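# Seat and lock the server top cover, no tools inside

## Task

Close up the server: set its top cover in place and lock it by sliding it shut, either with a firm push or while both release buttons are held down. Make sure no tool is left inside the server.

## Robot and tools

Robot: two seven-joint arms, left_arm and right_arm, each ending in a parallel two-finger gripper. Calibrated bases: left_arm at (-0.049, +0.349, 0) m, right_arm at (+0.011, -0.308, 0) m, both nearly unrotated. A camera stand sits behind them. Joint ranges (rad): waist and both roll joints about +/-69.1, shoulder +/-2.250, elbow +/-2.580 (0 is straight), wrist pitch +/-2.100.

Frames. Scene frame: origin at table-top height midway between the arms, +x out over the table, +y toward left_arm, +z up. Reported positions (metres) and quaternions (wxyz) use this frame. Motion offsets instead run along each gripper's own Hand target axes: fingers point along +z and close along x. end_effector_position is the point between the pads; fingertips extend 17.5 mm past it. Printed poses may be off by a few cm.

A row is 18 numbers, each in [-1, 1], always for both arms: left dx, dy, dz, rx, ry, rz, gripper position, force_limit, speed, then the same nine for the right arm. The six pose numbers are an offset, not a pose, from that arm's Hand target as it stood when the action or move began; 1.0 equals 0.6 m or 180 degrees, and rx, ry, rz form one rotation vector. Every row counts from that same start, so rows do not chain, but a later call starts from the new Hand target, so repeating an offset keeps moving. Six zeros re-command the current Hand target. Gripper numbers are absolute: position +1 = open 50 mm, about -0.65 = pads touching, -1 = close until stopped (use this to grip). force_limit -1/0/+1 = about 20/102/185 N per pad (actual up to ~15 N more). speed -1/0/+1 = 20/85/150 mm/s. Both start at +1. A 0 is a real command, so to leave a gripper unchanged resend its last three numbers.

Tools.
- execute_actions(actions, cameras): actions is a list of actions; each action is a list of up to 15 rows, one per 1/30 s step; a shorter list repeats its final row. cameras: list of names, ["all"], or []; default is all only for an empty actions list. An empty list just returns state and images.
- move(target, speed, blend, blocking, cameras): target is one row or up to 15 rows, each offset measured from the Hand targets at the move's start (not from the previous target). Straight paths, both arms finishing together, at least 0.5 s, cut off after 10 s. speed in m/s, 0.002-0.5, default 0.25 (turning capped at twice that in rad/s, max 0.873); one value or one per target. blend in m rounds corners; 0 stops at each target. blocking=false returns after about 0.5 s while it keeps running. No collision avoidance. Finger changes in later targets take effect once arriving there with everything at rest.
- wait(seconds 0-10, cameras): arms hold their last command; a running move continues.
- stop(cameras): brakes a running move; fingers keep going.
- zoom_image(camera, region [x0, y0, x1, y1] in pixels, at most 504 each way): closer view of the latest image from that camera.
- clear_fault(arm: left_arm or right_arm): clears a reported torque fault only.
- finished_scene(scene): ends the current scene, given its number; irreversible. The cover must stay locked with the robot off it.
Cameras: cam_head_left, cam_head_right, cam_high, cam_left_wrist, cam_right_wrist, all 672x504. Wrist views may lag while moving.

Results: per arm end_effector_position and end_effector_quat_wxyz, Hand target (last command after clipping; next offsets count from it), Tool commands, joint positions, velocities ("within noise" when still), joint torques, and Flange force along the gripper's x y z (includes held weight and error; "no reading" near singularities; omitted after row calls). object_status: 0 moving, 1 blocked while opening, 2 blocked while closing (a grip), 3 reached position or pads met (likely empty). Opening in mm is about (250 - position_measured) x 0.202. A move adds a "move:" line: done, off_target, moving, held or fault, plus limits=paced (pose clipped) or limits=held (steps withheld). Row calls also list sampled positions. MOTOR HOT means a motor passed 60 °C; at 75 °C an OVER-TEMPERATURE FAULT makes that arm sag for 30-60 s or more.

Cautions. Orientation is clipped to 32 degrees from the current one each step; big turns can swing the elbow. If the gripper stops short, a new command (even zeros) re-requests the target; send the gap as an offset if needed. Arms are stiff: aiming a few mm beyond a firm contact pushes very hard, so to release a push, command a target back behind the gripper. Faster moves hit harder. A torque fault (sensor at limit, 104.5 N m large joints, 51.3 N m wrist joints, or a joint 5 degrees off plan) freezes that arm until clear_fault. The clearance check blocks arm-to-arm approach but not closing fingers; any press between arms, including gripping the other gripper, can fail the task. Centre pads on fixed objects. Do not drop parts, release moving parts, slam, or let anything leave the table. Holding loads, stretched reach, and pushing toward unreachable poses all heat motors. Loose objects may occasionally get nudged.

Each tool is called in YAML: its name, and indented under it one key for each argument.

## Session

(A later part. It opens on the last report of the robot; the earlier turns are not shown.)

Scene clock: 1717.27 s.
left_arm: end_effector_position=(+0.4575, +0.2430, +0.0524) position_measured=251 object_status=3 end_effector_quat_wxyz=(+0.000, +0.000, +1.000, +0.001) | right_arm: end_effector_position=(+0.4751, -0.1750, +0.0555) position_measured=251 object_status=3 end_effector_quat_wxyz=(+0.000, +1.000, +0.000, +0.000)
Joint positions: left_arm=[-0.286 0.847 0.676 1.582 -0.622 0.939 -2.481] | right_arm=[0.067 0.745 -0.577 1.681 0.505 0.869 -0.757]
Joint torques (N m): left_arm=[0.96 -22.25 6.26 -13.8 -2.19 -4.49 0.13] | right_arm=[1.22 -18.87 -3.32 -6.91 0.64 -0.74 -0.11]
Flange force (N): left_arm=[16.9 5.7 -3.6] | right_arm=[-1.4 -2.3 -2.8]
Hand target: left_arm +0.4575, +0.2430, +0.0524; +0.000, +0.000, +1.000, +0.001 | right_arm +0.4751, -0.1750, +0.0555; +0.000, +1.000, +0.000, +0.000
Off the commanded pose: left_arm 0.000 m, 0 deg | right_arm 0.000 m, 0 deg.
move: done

move:
  target: [-0.005,0,0,0,0,0,-1,-1,0,0.0053,0,0,0,0,0,-1,-1,0]
  speed: 0.02

move:
  target: [-0.0033,0,0,0,0,0,-1,-1,0,0.0033,0,0,0,0,0,-1,-1,0]
  speed: 0.02
  cameras: ["cam_left_wrist", "cam_right_wrist", "cam_head_left"]

Scene clock: 1725.17 s.
left_arm: end_effector_position=(+0.4605, +0.2430, +0.0524) position_measured=251 object_status=3 end_effector_quat_wxyz=(+0.000, +0.000, +1.000, +0.001) | right_arm: end_effector_position=(+0.4783, -0.1750, +0.0555) position_measured=251 object_status=3 end_effector_quat_wxyz=(+0.000, +1.000, +0.000, +0.000)
Joint positions: left_arm=[-0.284 0.852 0.676 1.57 -0.622 0.945 -2.485] | right_arm=[0.067 0.75 -0.577 1.669 0.505 0.876 -0.753]
Joint torques (N m): left_arm=[1.1 -22.88 6.7 -17.04 -3.04 -6.75 0.11] | right_arm=[3.09 -19.9 -1.29 -11.26 2.51 -2.79 -0.21]
Flange force (N): left_arm=[24.0 7.4 -5.8] | right_arm=[-11.4 -3.2 -5.8]
Hand target: left_arm +0.4605, +0.2430, +0.0524; +0.000, +0.000, +1.000, +0.001 | right_arm +0.4783, -0.1750, +0.0555; +0.000, +1.000, +0.000, +0.000
Off the commanded pose: left_arm 0.000 m, 0 deg | right_arm 0.000 m, 0 deg.
move: done

Scene clock: 1725.87 s.
left_arm: end_effector_position=(+0.4625, +0.2430, +0.0524) position_measured=251 object_status=3 end_effector_quat_wxyz=(+0.000, +0.000, +1.000, +0.001) | right_arm: end_effector_position=(+0.4803, -0.1750, +0.0555) position_measured=251 object_status=3 end_effector_quat_wxyz=(+0.000, +1.000, +0.000, +0.000)
Joint positions: left_arm=[-0.283 0.856 0.676 1.562 -0.622 0.949 -2.487] | right_arm=[0.067 0.753 -0.576 1.662 0.505 0.879 -0.75]
Joint torques (N m): left_arm=[1.6 -22.41 7.05 -17.53 -3 -7.49 0.09] | right_arm=[2.99 -19.91 -1.52 -11.28 2.43 -2.96 -0.18]
Flange force (N): left_arm=[25.6 8.7 -7.6] | right_arm=[-11.2 -3.1 -5.9]
Hand target: left_arm +0.4625, +0.2430, +0.0524; +0.000, +0.000, +1.000, +0.001 | right_arm +0.4803, -0.1750, +0.0555; +0.000, +1.000, +0.000, +0.000
Off the commanded pose: left_arm 0.000 m, 0 deg | right_arm 0.000 m, 0 deg.
move: done
camera_calibration:
cam_left_wrist: T_world_to_cam=[[-0.999093, 0.038149, 0.0189062, 0.453358], [0.0379199, 0.999205, -0.0123294, -0.195612], [-0.0193615, -0.0116013, -0.999745, 0.231782], [0, 0, 0, 1]] pos_world=[0.464853, 0.18085, 0.220739]
cam_right_wrist: T_world_to_cam=[[0.999791, -0.0063213, -0.0194213, -0.480797], [-0.00602931, -0.999868, 0.0150567, -0.123814], [-0.019514, -0.0149364, -0.999698, 0.228674], [0, 0, 0, 1]] pos_world=[0.484413, -0.123422, 0.221131]
Images, in order (width x height): cam_head_left 672x504, cam_left_wrist 672x504, cam_right_wrist 672x504.

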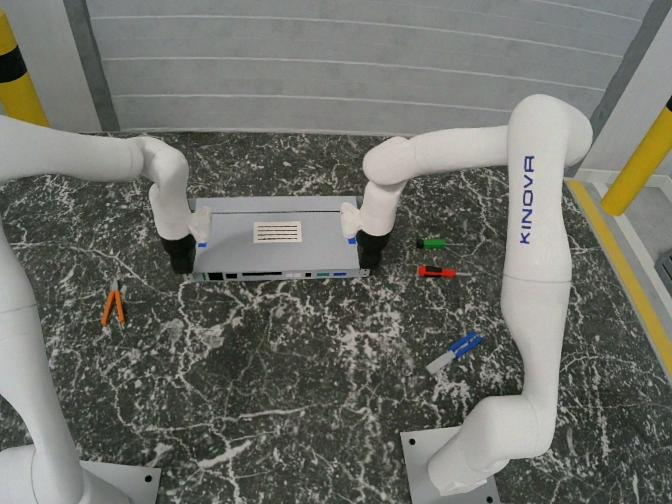

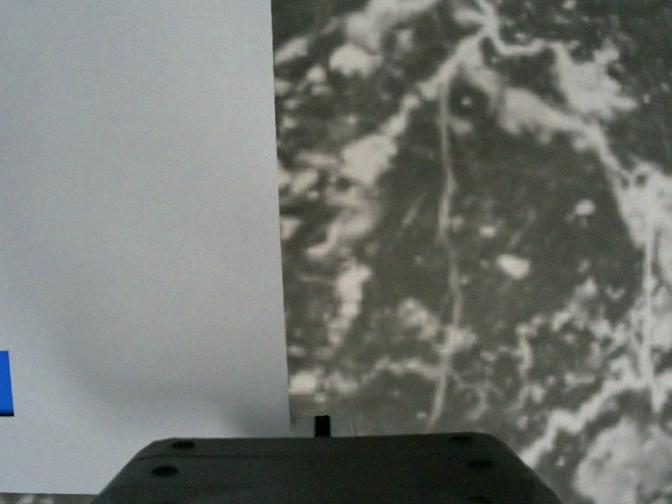

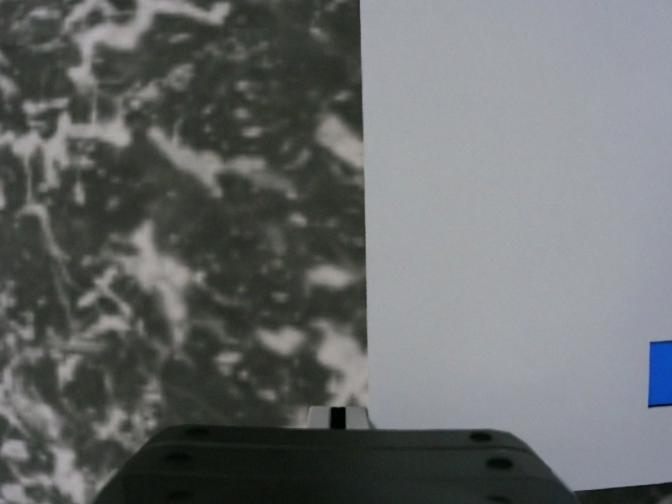

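move:
  target: [-0.0025,0,0,0,0,0,-1,-1,0,0.0025,0,0,0,0,0,-1,-1,0]
  speed: 0.02

move:
  target: [-0.0013,0,0,0,0,0,-1,-1,0,0.0013,0,0,0,0,0,-1,-1,0]
  speed: 0.02

Scene clock: 1729.03 s.
left_arm: end_effector_position=(+0.4641, +0.2430, +0.0525) position_measured=251 object_status=3 end_effector_quat_wxyz=(+0.000, +0.000, +1.000, +0.001) | right_arm: end_effector_position=(+0.4819, -0.1750, +0.0555) position_measured=251 object_status=3 end_effector_quat_wxyz=(+0.000, +1.000, +0.000, +0.000)
Joint positions: left_arm=[-0.283 0.858 0.676 1.556 -0.622 0.952 -2.489] | right_arm=[0.067 0.756 -0.576 1.657 0.505 0.882 -0.748]
Joint torques (N m): left_arm=[1.72 -23.73 7.57 -13.66 -1.67 -4.37 0.17] | right_arm=[2.1 -19.14 -2.36 -7.78 1.27 -1.07 -0.15]
Flange force (N): left_arm=[14.9 6.8 -0.2] | right_arm=[-3.6 -3.4 -4.1]
Hand target: left_arm +0.4640, +0.2430, +0.0525; +0.000, +0.000, +1.000, +0.001 | right_arm +0.4818, -0.1750, +0.0555; +0.000, +1.000, +0.000, +0.000
Off the commanded pose: left_arm 0.000 m, 0 deg | right_arm 0.000 m, 0 deg.
move: done

Scene clock: 1729.73 s.
left_arm: end_effector_position=(+0.4649, +0.2430, +0.0525) position_measured=251 object_status=3 end_effector_quat_wxyz=(+0.000, +0.000, +1.000, +0.001) | right_arm: end_effector_position=(+0.4826, -0.1750, +0.0555) position_measured=251 object_status=3 end_effector_quat_wxyz=(+0.000, +1.000, +0.000, +0.000)
Joint positions: left_arm=[-0.282 0.86 0.676 1.553 -0.622 0.954 -2.49] | right_arm=[0.067 0.757 -0.576 1.654 0.505 0.884 -0.747]
Joint torques (N m): left_arm=[2.6 -23.51 8.35 -13.64 -1.32 -4.6 0.13] | right_arm=[1.44 -19.98 -3.26 -7.95 0.9 -1.09 -0.07]
Flange force (N): left_arm=[15.3 8.5 -0.3] | right_arm=[-2.9 -2.3 -1.8]
Hand target: left_arm +0.4648, +0.2430, +0.0525; +0.000, +0.000, +1.000, +0.001 | right_arm +0.4826, -0.1750, +0.0555; +0.000, +1.000, +0.000, +0.000
Off the commanded pose: left_arm 0.000 m, 0 deg | right_arm 0.000 m, 0 deg.
move: done

move:
  target: [-0.0013,0,0,0,0,0,-1,-1,0,0.0015,0,0,0,0,0,-1,-1,0]
  speed: 0.02

move:
  target: [-0.0013,0,0,0,0,0,-1,-1,0,0.0015,0,0,0,0,0,-1,-1,0]
  speed: 0.02

move:
  target: [-0.0008,0,0,0,0,0,-1,-1,0,0.0008,0,0,0,0,0,-1,-1,0]
  speed: 0.02

Scene clock: 1734.07 s.
left_arm: end_effector_position=(+0.4656, +0.2429, +0.0525) position_measured=251 object_status=3 end_effector_quat_wxyz=(+0.000, +0.000, +1.000, +0.001) | right_arm: end_effector_position=(+0.4835, -0.1749, +0.0555) position_measured=251 object_status=3 end_effector_quat_wxyz=(+0.000, +1.000, +0.000, +0.000)
Joint positions: left_arm=[-0.282 0.861 0.676 1.55 -0.622 0.956 -2.491] | right_arm=[0.067 0.758 -0.576 1.651 0.505 0.885 -0.746]
Joint torques (N m): left_arm=[0.16 -22.35 5.29 -11.73 -1.97 -2.86 0.22] | right_arm=[0.81 -18.67 -3.82 -5.75 0.17 -0.19 -0.06]
Flange force (N): left_arm=[12.2 3.3 -2.4] | right_arm=[1.1 -2.2 -2.6]
Hand target: left_arm +0.4656, +0.2430, +0.0525; +0.000, +0.000, +1.000, +0.001 | right_arm +0.4835, -0.1750, +0.0555; +0.000, +1.000, +0.000, +0.000
Off the commanded pose: left_arm 0.000 m, 0 deg | right_arm 0.000 m, 0 deg.
move: done

Scene clock: 1734.77 s.
left_arm: end_effector_position=(+0.4663, +0.2430, +0.0524) position_measured=251 object_status=3 end_effector_quat_wxyz=(+0.000, +0.000, +1.000, +0.001) | right_arm: end_effector_position=(+0.4844, -0.1750, +0.0555) position_measured=251 object_status=3 end_effector_quat_wxyz=(+0.000, +1.000, +0.000, +0.000)
Joint positions: left_arm=[-0.281 0.862 0.676 1.547 -0.622 0.957 -2.493] | right_arm=[0.067 0.76 -0.576 1.648 0.505 0.887 -0.744]
Joint torques (N m): left_arm=[-1.09 -22.16 4.08 -17.56 -4.19 -6.76 0.07] | right_arm=[0.93 -18.77 -3.61 -6.09 0.31 -0.36 -0.03]
Flange force (N): left_arm=[26.8 3.6 -9.5] | right_arm=[0.3 -2.2 -2.9]
Hand target: left_arm +0.4664, +0.2430, +0.0525; +0.000, +0.000, +1.000, +0.001 | right_arm +0.4844, -0.1750, +0.0555; +0.000, +1.000, +0.000, +0.000
Off the commanded pose: left_arm 0.000 m, 0 deg | right_arm 0.000 m, 0 deg.
move: done

Scene clock: 1735.47 s.
left_arm: end_effector_position=(+0.4668, +0.2430, +0.0524) position_measured=251 object_status=3 end_effector_quat_wxyz=(+0.000, +0.000, +1.000, +0.001) | right_arm: end_effector_position=(+0.4848, -0.1750, +0.0555) position_measured=251 object_status=3 end_effector_quat_wxyz=(+0.000, +1.000, +0.000, +0.000)
Joint positions: left_arm=[-0.281 0.863 0.676 1.546 -0.622 0.958 -2.493] | right_arm=[0.067 0.761 -0.576 1.646 0.505 0.888 -0.744]
Joint torques (N m): left_arm=[-1.96 -21.16 2.9 -21.45 -5.84 -9.69 0.01] | right_arm=[2.06 -19.07 -2.38 -9.3 1.65 -2.09 -0.17]
Flange force (N): left_arm=[37.2 4.0 -16.7] | right_arm=[-7.3 -2.2 -6.0]
Hand target: left_arm +0.4668, +0.2430, +0.0524; +0.000, +0.000, +1.000, +0.001 | right_arm +0.4849, -0.1750, +0.0555; +0.000, +1.000, +0.000, +0.000
Off the commanded pose: left_arm 0.000 m, 0 deg | right_arm 0.000 m, 0 deg.
move: done

move:
  target: [0,0,0,0,0,0,-1,-1,0,0.0017,0,0,0,0,0,-1,-1,0]
  speed: 0.02

move:
  target: [-0.0008,0,0,0,0,0,-1,-1,0,0.0008,0,0,0,0,0,-1,-1,0]
  speed: 0.02
  cameras: ["cam_left_wrist", "cam_right_wrist", "cam_head_left", "cam_high"]

Scene clock: 1741.53 s.
left_arm: end_effector_position=(+0.4668, +0.2430, +0.0524) position_measured=251 object_status=3 end_effector_quat_wxyz=(+0.000, +0.000, +1.000, +0.001) | right_arm: end_effector_position=(+0.4858, -0.1750, +0.0555) position_measured=251 object_status=3 end_effector_quat_wxyz=(+0.000, +1.000, +0.000, +0.000)
Joint positions: left_arm=[-0.281 0.863 0.676 1.546 -0.622 0.958 -2.493] | right_arm=[0.067 0.762 -0.576 1.642 0.505 0.89 -0.742]
Joint torques (N m): left_arm=[-2.07 -21.2 2.85 -21.53 -5.89 -9.71 0.03] | right_arm=[3.82 -19.79 -0.31 -16.15 4.19 -6.04 -0.31]
Flange force (N): left_arm=[37.4 3.9 -16.7] | right_arm=[-23.0 -1.2 -12.3]
Hand target: left_arm +0.4668, +0.2430, +0.0524; +0.000, +0.000, +1.000, +0.001 | right_arm +0.4859, -0.1750, +0.0555; +0.000, +1.000, +0.000, +0.000
Off the commanded pose: left_arm 0.000 m, 0 deg | right_arm 0.000 m, 0 deg.
move: done

Scene clock: 1742.23 s.
left_arm: end_effector_position=(+0.4673, +0.2430, +0.0524) position_measured=251 object_status=3 end_effector_quat_wxyz=(+0.000, +0.000, +1.000, +0.001) | right_arm: end_effector_position=(+0.4863, -0.1750, +0.0555) position_measured=251 object_status=3 end_effector_quat_wxyz=(+0.000, +1.000, +0.000, +0.000)
Joint positions: left_arm=[-0.281 0.864 0.676 1.544 -0.622 0.959 -2.494] | right_arm=[0.067 0.763 -0.576 1.641 0.505 0.891 -0.742]
Joint torques (N m): left_arm=[-2.92 -23.34 2.8 -25.31 -7.07 -11.53 -0.04] | right_arm=[4.6 -21.05 0.25 -19.64 5.32 -7.88 -0.38]
Flange force (N): left_arm=[44.4 3.5 -15.5] | right_arm=[-29.9 -0.8 -13.1]
Hand target: left_arm +0.4673, +0.2430, +0.0525; +0.000, +0.000, +1.000, +0.001 | right_arm +0.4864, -0.1750, +0.0555; +0.000, +1.000, +0.000, +0.000
Off the commanded pose: left_arm 0.000 m, 0 deg | right_arm 0.000 m, 0 deg.
move: done
camera_calibration:
cam_left_wrist: T_world_to_cam=[[-0.999091, 0.0381493, 0.0190061, 0.458131], [0.037919, 0.999205, -0.0123332, -0.195793], [-0.0194615, -0.0116013, -0.999743, 0.231921], [0, 0, 0, 1]] pos_world=[0.469653, 0.18085, 0.220739]
cam_right_wrist: T_world_to_cam=[[0.99979, -0.00622433, -0.0195217, -0.486762], [-0.00592887, -0.999868, 0.0151567, -0.123849], [-0.0196135, -0.0150378, -0.999695, 0.228826], [0, 0, 0, 1]] pos_world=[0.490413, -0.123421, 0.221131]
Images, in order (width x height): cam_head_left 672x504, cam_high 672x504, cam_left_wrist 672x504, cam_right_wrist 672x504.

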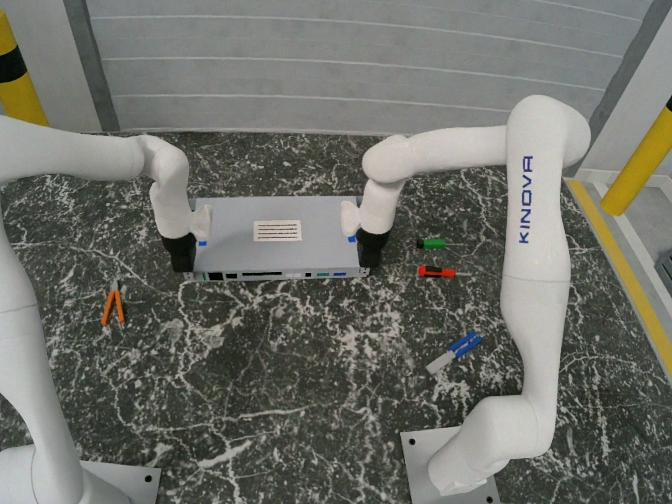

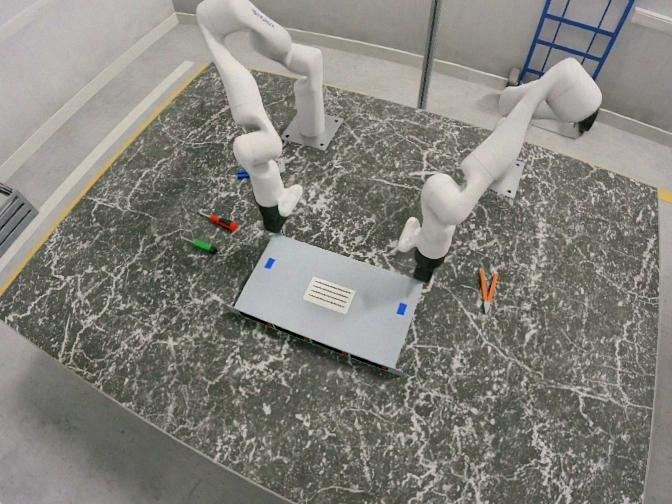

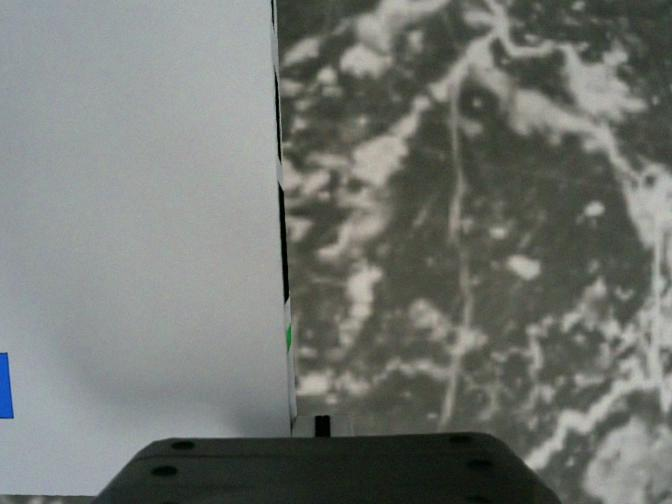

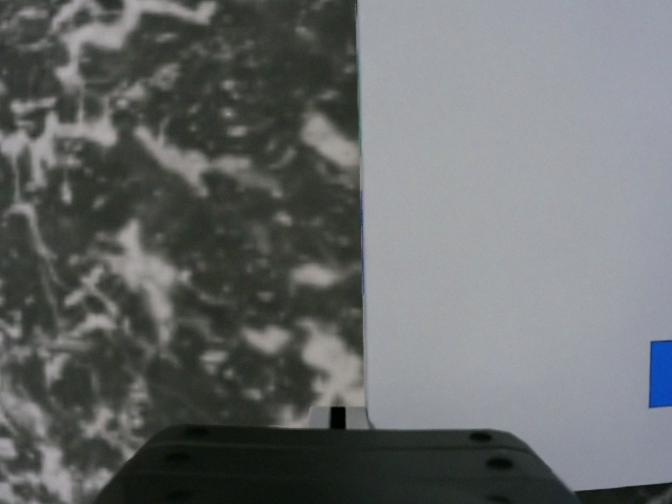

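zoom_image:
  camera: "cam_head_left"
  region: [180, 185, 380, 290]

zoom_image:
  camera: "cam_high"
  region: [225, 230, 425, 380]

zoom_image:
  camera: "cam_left_wrist"
  region: [230, 330, 350, 440]

Scaled by 2.520 from the camera's 672x504 image, which has a finer 960x720 frame.

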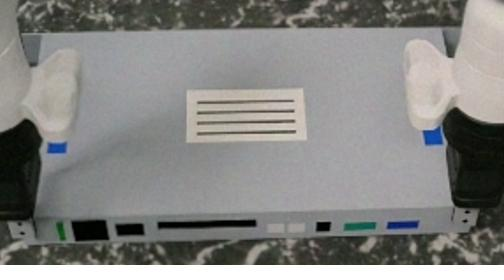

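Scaled by 2.520 from the camera's 672x504 image, which has a finer 960x720 frame.

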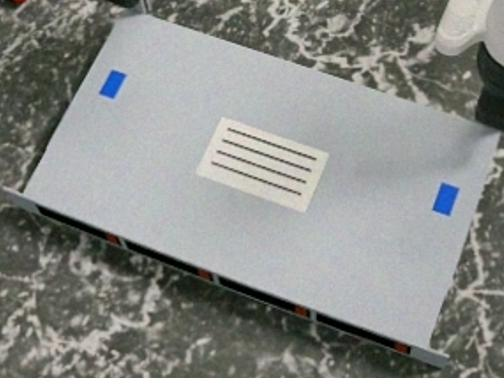

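Scaled by 4.200.

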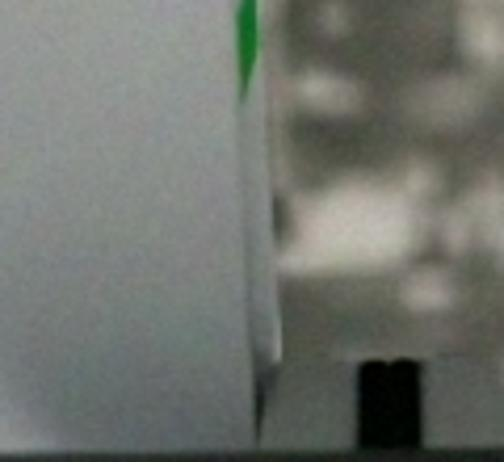

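move:
  target: [-0.001,0,0,0,0,0,-1,-1,0,0.0017,0,0,0,0,0,-1,-1,0]
  speed: 0.02

Scene clock: 1754.00 s.
left_arm: end_effector_position=(+0.4679, +0.2430, +0.0524) position_measured=251 object_status=3 end_effector_quat_wxyz=(+0.000, +0.000, +1.000, +0.001) | right_arm: end_effector_position=(+0.4873, -0.1750, +0.0555) position_measured=251 object_status=3 end_effector_quat_wxyz=(+0.000, +1.000, +0.000, +0.000)
Joint positions: left_arm=[-0.281 0.865 0.676 1.541 -0.622 0.96 -2.495] | right_arm=[0.067 0.765 -0.576 1.637 0.505 0.893 -0.74]
Joint torques (N m): left_arm=[-3.64 -21.97 1.73 -29.99 -8.91 -15.17 -0.15] | right_arm=[6.13 -22.14 1.99 -26.58 7.78 -11.86 -0.55]
Flange force (N): left_arm=[57.4 4.6 -24.3] | right_arm=[-45.3 0.7 -18.5]
Hand target: left_arm +0.4679, +0.2430, +0.0525; +0.000, +0.000, +1.000, +0.001 | right_arm +0.4874, -0.1750, +0.0555; +0.000, +1.000, +0.000, +0.000
Off the commanded pose: left_arm 0.000 m, 0 deg | right_arm 0.000 m, 0 deg.
move: done

move:
  target:
    - [0.0167,0,0,0,0,0,-1,-1,0,-0.0167,0,0,0,0,0,-1,-1,0]
    - [0.0165,0,-0.0958,0,0,0,-1,-1,0,-0.0165,0,-0.0958,0,0,0,-1,-1,0]
    - [-0.1735,-0.0408,-0.0625,0,0,0,-1,-1,0,0.171,-0.04,-0.0575,0,0,0,-1,-1,0]
  speed: [0.05,0.2,0.2]
  blend: [0.005,0.02,0]
  cameras: ["cam_left_wrist", "cam_right_wrist"]

Scene clock: 1761.90 s.
left_arm: end_effector_position=(+0.5720, +0.2185, +0.0899) position_measured=251 object_status=3 end_effector_quat_wxyz=(+0.000, +0.000, +1.000, +0.001) | right_arm: end_effector_position=(+0.5900, -0.1510, +0.0899) position_measured=251 object_status=3 end_effector_quat_wxyz=(+0.000, +1.000, +0.000, +0.000)
Joint positions: left_arm=[-0.154 1.027 0.688 1.006 -0.603 1.286 -2.645] | right_arm=[-0.006 0.914 -0.572 1.16 0.479 1.196 -0.603]
Joint torques (N m): left_arm=[1.79 -25.04 6.19 -7.17 0.17 0.12 0.29] | right_arm=[0.84 -23.07 -3.9 -7.2 0.13 -0.2 -0.09]
Flange force (N): left_arm=[0.5 3.5 -0.6] | right_arm=[1.9 -2.0 -2.9]
Hand target: left_arm +0.5720, +0.2185, +0.0899; +0.000, +0.000, +1.000, +0.001 | right_arm +0.5900, -0.1509, +0.0899; +0.000, +1.000, +0.000, +0.000
Off the commanded pose: left_arm 0.000 m, 0 deg | right_arm 0.000 m, 0 deg.
move: done
camera_calibration:
cam_left_wrist: T_world_to_cam=[[-0.999091, 0.0381493, 0.0190061, 0.562964], [0.037919, 0.999205, -0.0123332, -0.174721], [-0.0194615, -0.0116013, -0.999743, 0.271063], [0, 0, 0, 1]] pos_world=[0.574353, 0.15625, 0.258139]
cam_right_wrist: T_world_to_cam=[[0.999791, -0.00632326, -0.0194207, -0.589555], [-0.00602932, -0.999867, 0.0151566, -0.0996998], [-0.0195139, -0.0150364, -0.999697, 0.265551], [0, 0, 0, 1]] pos_world=[0.594013, -0.0994216, 0.255532]
Images, in order (width x height): cam_left_wrist 672x504, cam_right_wrist 672x504.

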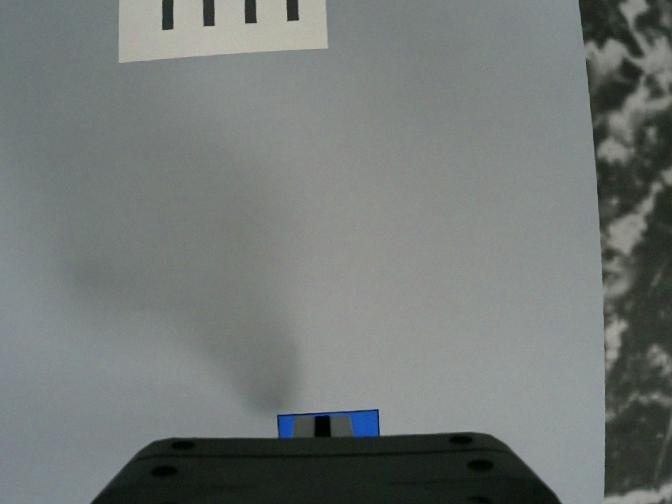

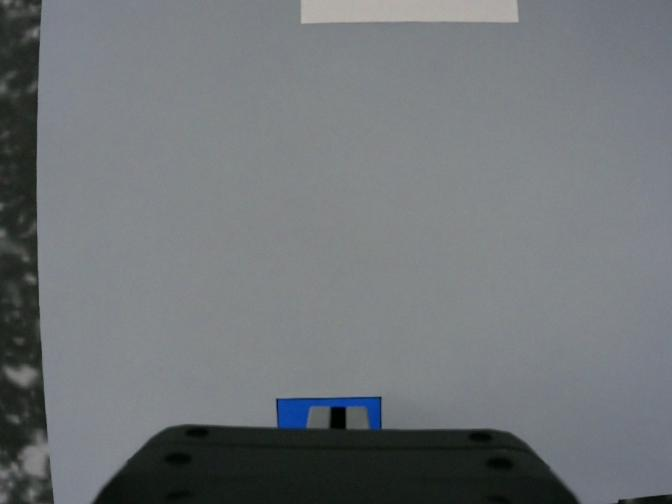

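move:
  target:
    - [0,0,0.038,0,0,0,-1,-1,0,0,0,0.033,0,0,0,-1,-1,0]
    - [0,0,0.0457,0,0,0,-1,-1,0,0,0,0.039,0,0,0,-1,-1,0]
  speed: [0.1,0.02]
  blend: [0.003,0]

Scene clock: 1769.17 s.
left_arm: end_effector_position=(+0.5721, +0.2185, +0.0626) position_measured=251 object_status=3 end_effector_quat_wxyz=(+0.000, +0.000, +1.000, +0.001) | right_arm: end_effector_position=(+0.5900, -0.1510, +0.0666) position_measured=251 object_status=3 end_effector_quat_wxyz=(+0.000, +1.000, +0.000, +0.000)
Joint positions: left_arm=[-0.155 1.057 0.676 1.036 -0.617 1.231 -2.631] | right_arm=[-0.007 0.942 -0.563 1.184 0.493 1.147 -0.615]
Joint torques (N m): left_arm=[2.14 -12.01 2.99 -4.73 -0.58 -3.05 0.34] | right_arm=[0.16 -13.92 -2.36 -5.21 0.62 -2.23 -0.13]
Flange force (N): left_arm=[9.1 6.0 -26.1] | right_arm=[-4.0 0.8 -21.0]
Hand target: left_arm +0.5720, +0.2185, +0.0625; +0.000, +0.000, +1.000, +0.001 | right_arm +0.5900, -0.1510, +0.0665; +0.000, +1.000, +0.000, +0.000
Off the commanded pose: left_arm 0.000 m, 0 deg | right_arm 0.000 m, 0 deg.
move: done; blend cut to 0.0023 m at target 1

move:
  target: [0,0,0.0008,0,0,0,-1,-1,0,0,0,0.001,0,0,0,-1,-1,0]
  speed: 0.02
  cameras: ["cam_left_wrist", "cam_right_wrist"]

Scene clock: 1772.47 s.
left_arm: end_effector_position=(+0.5720, +0.2185, +0.0620) position_measured=251 object_status=3 end_effector_quat_wxyz=(+0.000, +0.000, +1.000, +0.001) | right_arm: end_effector_position=(+0.5900, -0.1509, +0.0660) position_measured=251 object_status=3 end_effector_quat_wxyz=(+0.000, +1.000, +0.000, +0.000)
Joint positions: left_arm=[-0.155 1.058 0.675 1.036 -0.617 1.23 -2.631] | right_arm=[-0.007 0.943 -0.563 1.185 0.494 1.146 -0.616]
Joint torques (N m): left_arm=[2.62 -3.6 0.98 -3.63 -1.12 -5.43 0.32] | right_arm=[-0.17 -5.61 -0.77 -4.46 1.29 -4.6 -0.16]
Flange force (N): left_arm=[15.7 8.2 -42.7] | right_arm=[-11.8 3.6 -37.8]
Hand target: left_arm +0.5720, +0.2185, +0.0620; +0.000, +0.000, +1.000, +0.001 | right_arm +0.5900, -0.1509, +0.0659; +0.000, +1.000, +0.000, +0.000
Off the commanded pose: left_arm 0.000 m, 0 deg | right_arm 0.000 m, 0 deg.
move: done
camera_calibration:
cam_left_wrist: T_world_to_cam=[[-0.999093, 0.0381509, 0.0189024, 0.563515], [0.0379199, 0.999203, -0.0124294, -0.175143], [-0.0193615, -0.0117013, -0.999744, 0.243131], [0, 0, 0, 1]] pos_world=[0.574353, 0.15635, 0.23024]
cam_right_wrist: T_world_to_cam=[[0.999791, -0.0063213, -0.0194213, -0.590018], [-0.00602931, -0.999868, 0.0150567, -0.0992146], [-0.019514, -0.0149364, -0.999698, 0.241669], [0, 0, 0, 1]] pos_world=[0.594013, -0.0993215, 0.231631]
Images, in order (width x height): cam_left_wrist 672x504, cam_right_wrist 672x504.

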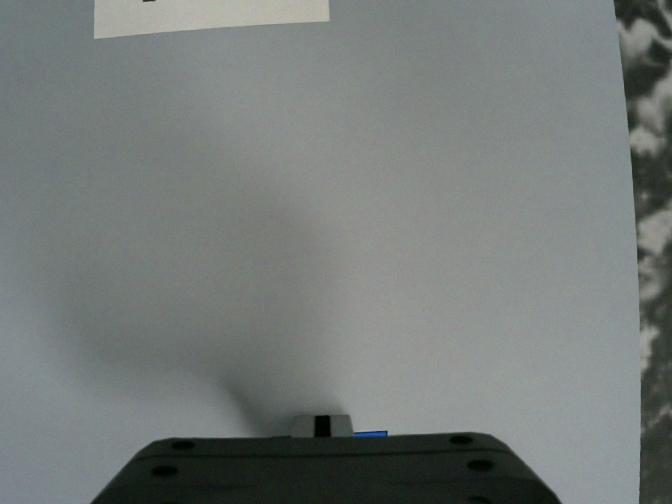

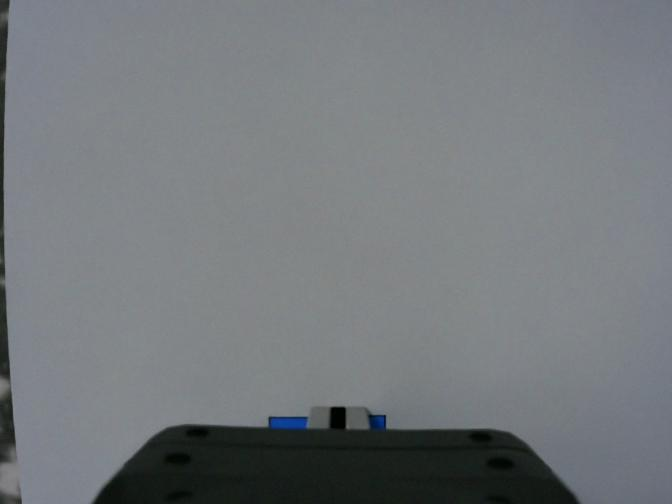

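move:
  target:
    - [0,0,-0.07,0,0,0,-1,-1,0,0,0,-0.07,0,0,0,-1,-1,0]
    - [0,0.1858,-0.08,0.3333,0,0,-1,-1,0,0,0.1902,-0.0735,0.3333,0,0,-1,-1,0]
    - [0,0.1167,0.0358,0.3333,0,0,-1,-1,0,-0.0033,0.1185,0.0398,0.3333,0,0,-1,-1,0]
  speed: [0.15,0.2,0.2]
  blend: [0.02,0.03,0]
  cameras: ["cam_left_wrist", "cam_right_wrist"]

zoom_image:
  camera: "cam_left_wrist"
  region: [0, 320, 200, 460]

zoom_image:
  camera: "cam_right_wrist"
  region: [472, 300, 672, 440]

Scene clock: 1784.37 s.
left_arm: end_effector_position=(+0.5720, +0.2885, +0.0406) position_measured=251 object_status=3 end_effector_quat_wxyz=(+0.000, +0.000, +0.866, -0.499) | right_arm: end_effector_position=(+0.5880, -0.2220, +0.0421) position_measured=251 object_status=3 end_effector_quat_wxyz=(-0.500, +0.866, +0.000, +0.000)
Joint positions: left_arm=[-0.782 1.545 1.131 0.914 -0.172 1.297 -3.366] | right_arm=[0.754 1.43 -1.042 1.148 0.033 1.112 0.229]
Joint torques (N m): left_arm=[1.81 -24.5 10.98 -1.49 2.95 0.8 0.28] | right_arm=[0.79 -22.02 -10.27 -1.65 -2.58 0.51 -0.08]
Flange force (N): left_arm=[3.8 0.5 -1.9] | right_arm=[4.9 -1.0 -1.4]
Hand target: left_arm +0.5720, +0.2886, +0.0406; +0.000, +0.000, +0.866, -0.499 | right_arm +0.5880, -0.2220, +0.0421; -0.500, +0.866, +0.000, +0.000
Off the commanded pose: left_arm 0.000 m, 0 deg | right_arm 0.000 m, 0 deg.
move: done
camera_calibration:
cam_left_wrist: T_world_to_cam=[[-0.999106, 0.0352134, -0.0233716, 0.563722], [0.0376209, 0.489008, -0.871468, -0.0630428], [-0.0192585, -0.871568, -0.489896, 0.449891], [0, 0, 0, 1]] pos_world=[0.574254, 0.403089, 0.178635]
cam_right_wrist: T_world_to_cam=[[0.999788, 0.0135895, -0.0154963, -0.58474], [-0.0063292, -0.513098, -0.858307, -0.0249289], [-0.0196151, 0.858223, -0.512903, 0.390191], [0, 0, 0, 1]] pos_world=[0.592112, -0.339715, 0.169672]
Images, in order (width x height): cam_left_wrist 672x504, cam_right_wrist 672x504.

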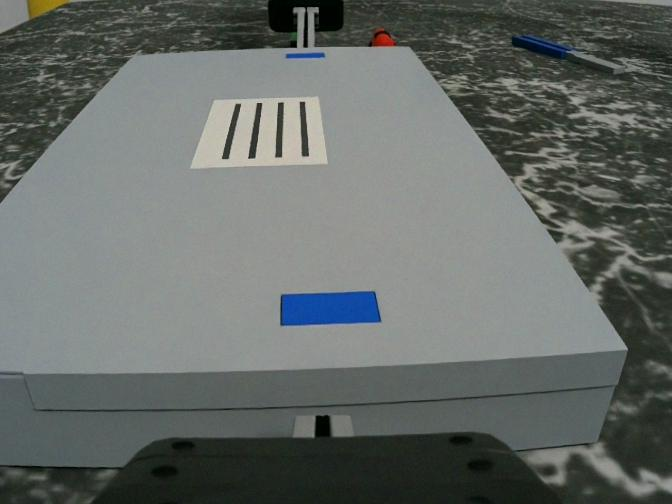

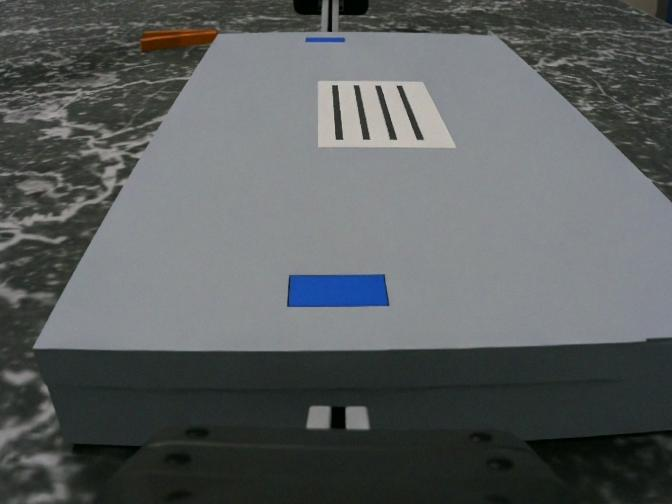

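Scaled by 2.520.

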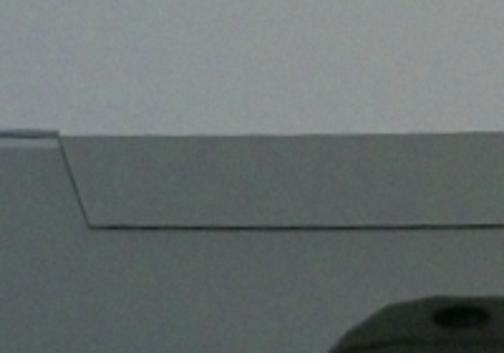

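Scaled by 2.520.

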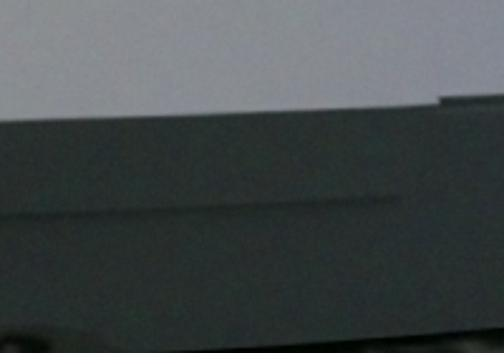

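move:
  target: [0,-0.0145,0.0251,0,0,0,-1,-1,0,0,-0.015,0.026,0,0,0,-1,-1,0]
  speed: 0.03

move:
  target: [0.0025,0,0,0,0,0,-1,-1,0,-0.0025,0,0,0,0,0,-1,-1,0]
  speed: 0.01
  cameras: ["cam_left_wrist", "cam_right_wrist"]

Scene clock: 1789.33 s.
left_arm: end_effector_position=(+0.5721, +0.2715, +0.0406) position_measured=251 object_status=3 end_effector_quat_wxyz=(+0.000, +0.000, +0.866, -0.499) | right_arm: end_effector_position=(+0.5881, -0.2043, +0.0421) position_measured=251 object_status=3 end_effector_quat_wxyz=(-0.500, +0.866, +0.000, +0.000)
Joint positions: left_arm=[-0.771 1.54 1.132 0.95 -0.169 1.254 -3.351] | right_arm=[0.737 1.426 -1.045 1.176 0.03 1.071 0.216]
Joint torques (N m): left_arm=[19.69 -19.24 16.41 4.71 6.46 -1.66 0.3] | right_arm=[-12.34 -17.22 -15.39 2.38 -5.05 -1.46 -0.21]
Flange force (N): left_arm=[13.5 11.1 -30.5] | right_arm=[-2.2 6.3 -25.2]
Hand target: left_arm +0.5720, +0.2712, +0.0406; +0.000, +0.000, +0.866, -0.499 | right_arm +0.5880, -0.2040, +0.0421; -0.500, +0.866, +0.000, +0.000
Off the commanded pose: left_arm 0.000 m, 0 deg | right_arm 0.000 m, 0 deg.
move: done

Scene clock: 1790.03 s.
left_arm: end_effector_position=(+0.5705, +0.2712, +0.0406) position_measured=251 object_status=3 end_effector_quat_wxyz=(+0.000, +0.000, +0.866, -0.499) | right_arm: end_effector_position=(+0.5865, -0.2040, +0.0421) position_measured=251 object_status=3 end_effector_quat_wxyz=(-0.500, +0.866, +0.000, +0.000)
Joint positions: left_arm=[-0.774 1.539 1.132 0.959 -0.169 1.25 -3.351] | right_arm=[0.739 1.425 -1.045 1.183 0.03 1.067 0.217]
Joint torques (N m): left_arm=[21.38 -17.36 15.35 12.39 6.26 4.86 0.11] | right_arm=[-13.56 -15.82 -14.58 8.99 -4.73 3.55 -0.05]
Flange force (N): left_arm=[-5.1 14.5 -28.5] | right_arm=[12.3 8.6 -22.9]
Hand target: left_arm +0.5705, +0.2712, +0.0406; +0.000, +0.000, +0.866, -0.499 | right_arm +0.5865, -0.2041, +0.0421; -0.500, +0.866, +0.000, +0.000
Off the commanded pose: left_arm 0.000 m, 0 deg | right_arm 0.000 m, 0 deg.
move: done
camera_calibration:
cam_left_wrist: T_world_to_cam=[[-0.99911, 0.0350401, -0.0234709, 0.563019], [0.0376226, 0.489015, -0.871464, -0.0545345], [-0.0190586, -0.871572, -0.489898, 0.434674], [0, 0, 0, 1]] pos_world=[0.572854, 0.385789, 0.178635]
cam_right_wrist: T_world_to_cam=[[0.99979, 0.0135036, -0.0154452, -0.583524], [-0.00632945, -0.513097, -0.858307, -0.0157881], [-0.0195151, 0.858224, -0.512904, 0.374604], [0, 0, 0, 1]] pos_world=[0.590612, -0.321716, 0.169572]
Images, in order (width x height): cam_left_wrist 672x504, cam_right_wrist 672x504.

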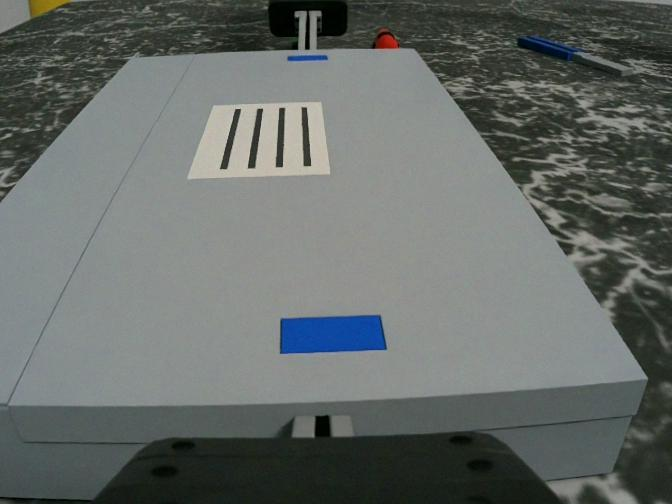

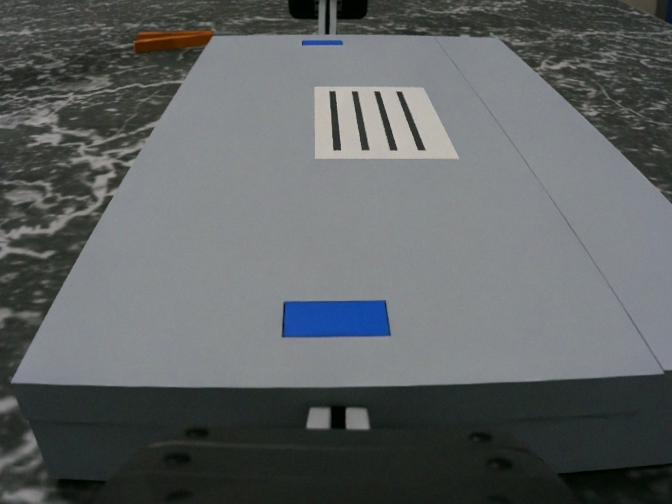

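zoom_image:
  camera: "cam_left_wrist"
  region: [0, 280, 200, 440]

zoom_image:
  camera: "cam_right_wrist"
  region: [540, 240, 672, 400]

Scaled by 2.520.

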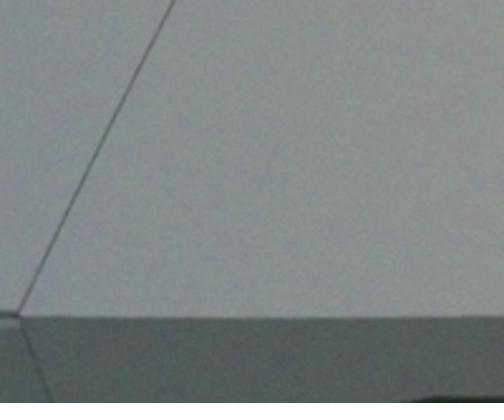

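Scaled by 3.150.

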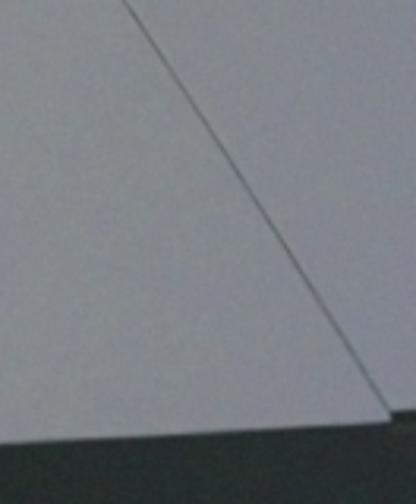

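move:
  target: [0.0033,0,0,0,0,0,-1,-1,0,-0.0033,0,0,0,0,0,-1,-1,0]
  speed: 0.01
  cameras: ["cam_left_wrist", "cam_right_wrist"]

zoom_image:
  camera: "cam_left_wrist"
  region: [0, 280, 200, 440]

Scene clock: 1799.43 s.
left_arm: end_effector_position=(+0.5685, +0.2712, +0.0406) position_measured=251 object_status=3 end_effector_quat_wxyz=(+0.000, +0.000, +0.866, -0.499) | right_arm: end_effector_position=(+0.5845, -0.2040, +0.0420) position_measured=251 object_status=3 end_effector_quat_wxyz=(-0.500, +0.866, +0.000, +0.000)
Joint positions: left_arm=[-0.78 1.537 1.131 0.971 -0.17 1.244 -3.351] | right_arm=[0.743 1.423 -1.045 1.192 0.03 1.062 0.217]
Joint torques (N m): left_arm=[20.42 -18.02 15.67 12.41 6.32 5.28 0.09] | right_arm=[-13.57 -16.28 -15.42 9.9 -5.16 4.45 -0.06]
Flange force (N): left_arm=[-6.8 15.4 -26.3] | right_arm=[14.5 10.7 -21.3]
Hand target: left_arm +0.5685, +0.2712, +0.0406; +0.000, +0.000, +0.866, -0.499 | right_arm +0.5845, -0.2040, +0.0421; -0.500, +0.866, +0.000, +0.000
Off the commanded pose: left_arm 0.000 m, 0 deg | right_arm 0.000 m, 0 deg.
move: done
camera_calibration:
cam_left_wrist: T_world_to_cam=[[-0.999108, 0.0351268, -0.0234212, 0.560975], [0.0376217, 0.489011, -0.871466, -0.0545443], [-0.0191585, -0.87157, -0.489897, 0.434643], [0, 0, 0, 1]] pos_world=[0.570854, 0.385789, 0.178535]
cam_right_wrist: T_world_to_cam=[[0.999787, 0.0135386, -0.0155824, -0.581488], [-0.00642919, -0.513098, -0.858306, -0.0157429], [-0.0196155, 0.858223, -0.512901, 0.374623], [0, 0, 0, 1]] pos_world=[0.588611, -0.321716, 0.169572]
Images, in order (width x height): cam_left_wrist 672x504, cam_right_wrist 672x504.

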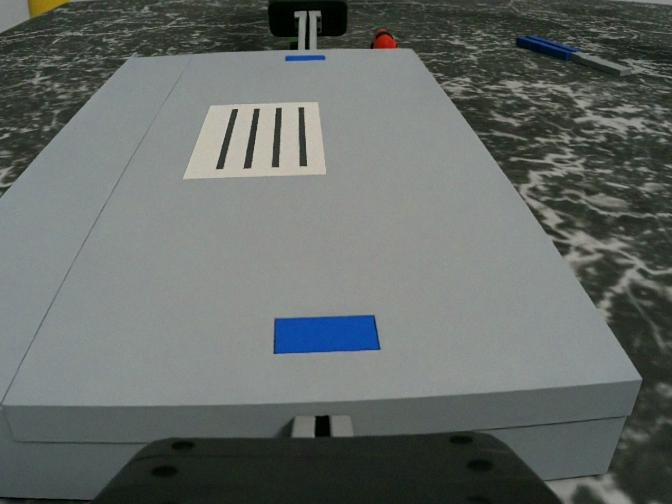

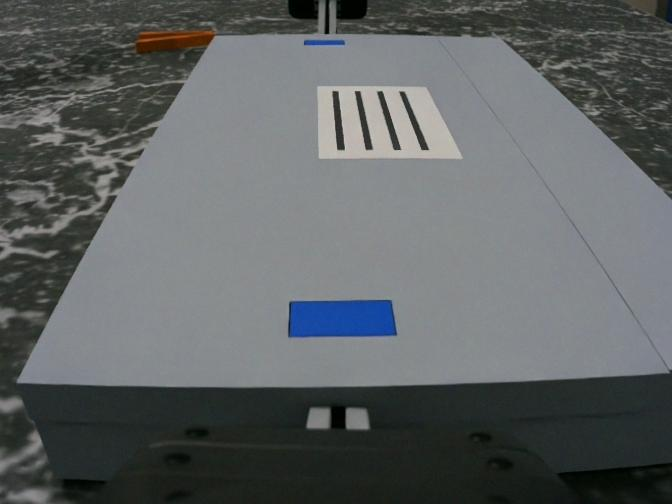

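Scaled by 2.520.

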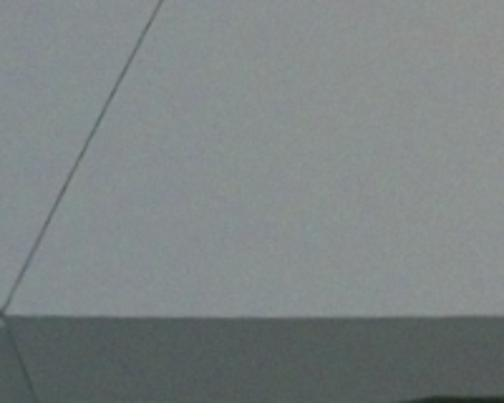

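move:
  target: [0,0.025,-0.0433,0,0,0,-1,-1,0,0,0.025,-0.0433,0,0,0,-1,-1,0]
  speed: 0.1

finished_scene:
  scene: 1

Scene clock: 1806.10 s.
left_arm: end_effector_position=(+0.5685, +0.3012, +0.0406) position_measured=251 object_status=3 end_effector_quat_wxyz=(+0.000, +0.000, +0.866, -0.499) | right_arm: end_effector_position=(+0.5845, -0.2341, +0.0421) position_measured=251 object_status=3 end_effector_quat_wxyz=(-0.500, +0.866, +0.000, +0.000)
Joint positions: left_arm=[-0.799 1.546 1.13 0.907 -0.174 1.318 -3.376] | right_arm=[0.773 1.43 -1.039 1.144 0.035 1.131 0.239]
Joint torques (N m): left_arm=[1.7 -24.51 10.98 -1.51 2.96 0.87 0.28] | right_arm=[0.79 -22.04 -10.13 -1.6 -2.59 0.57 -0.08]
Flange force (N): left_arm=[3.8 0.4 -1.6] | right_arm=[5.0 -0.9 -1.5]
Hand target: left_arm +0.5685, +0.3012, +0.0406; +0.000, +0.000, +0.866, -0.499 | right_arm +0.5845, -0.2340, +0.0421; -0.500, +0.866, +0.000, +0.000
Off the commanded pose: left_arm 0.000 m, 0 deg | right_arm 0.000 m, 0 deg.
move: done

The scene is finished: the task was done.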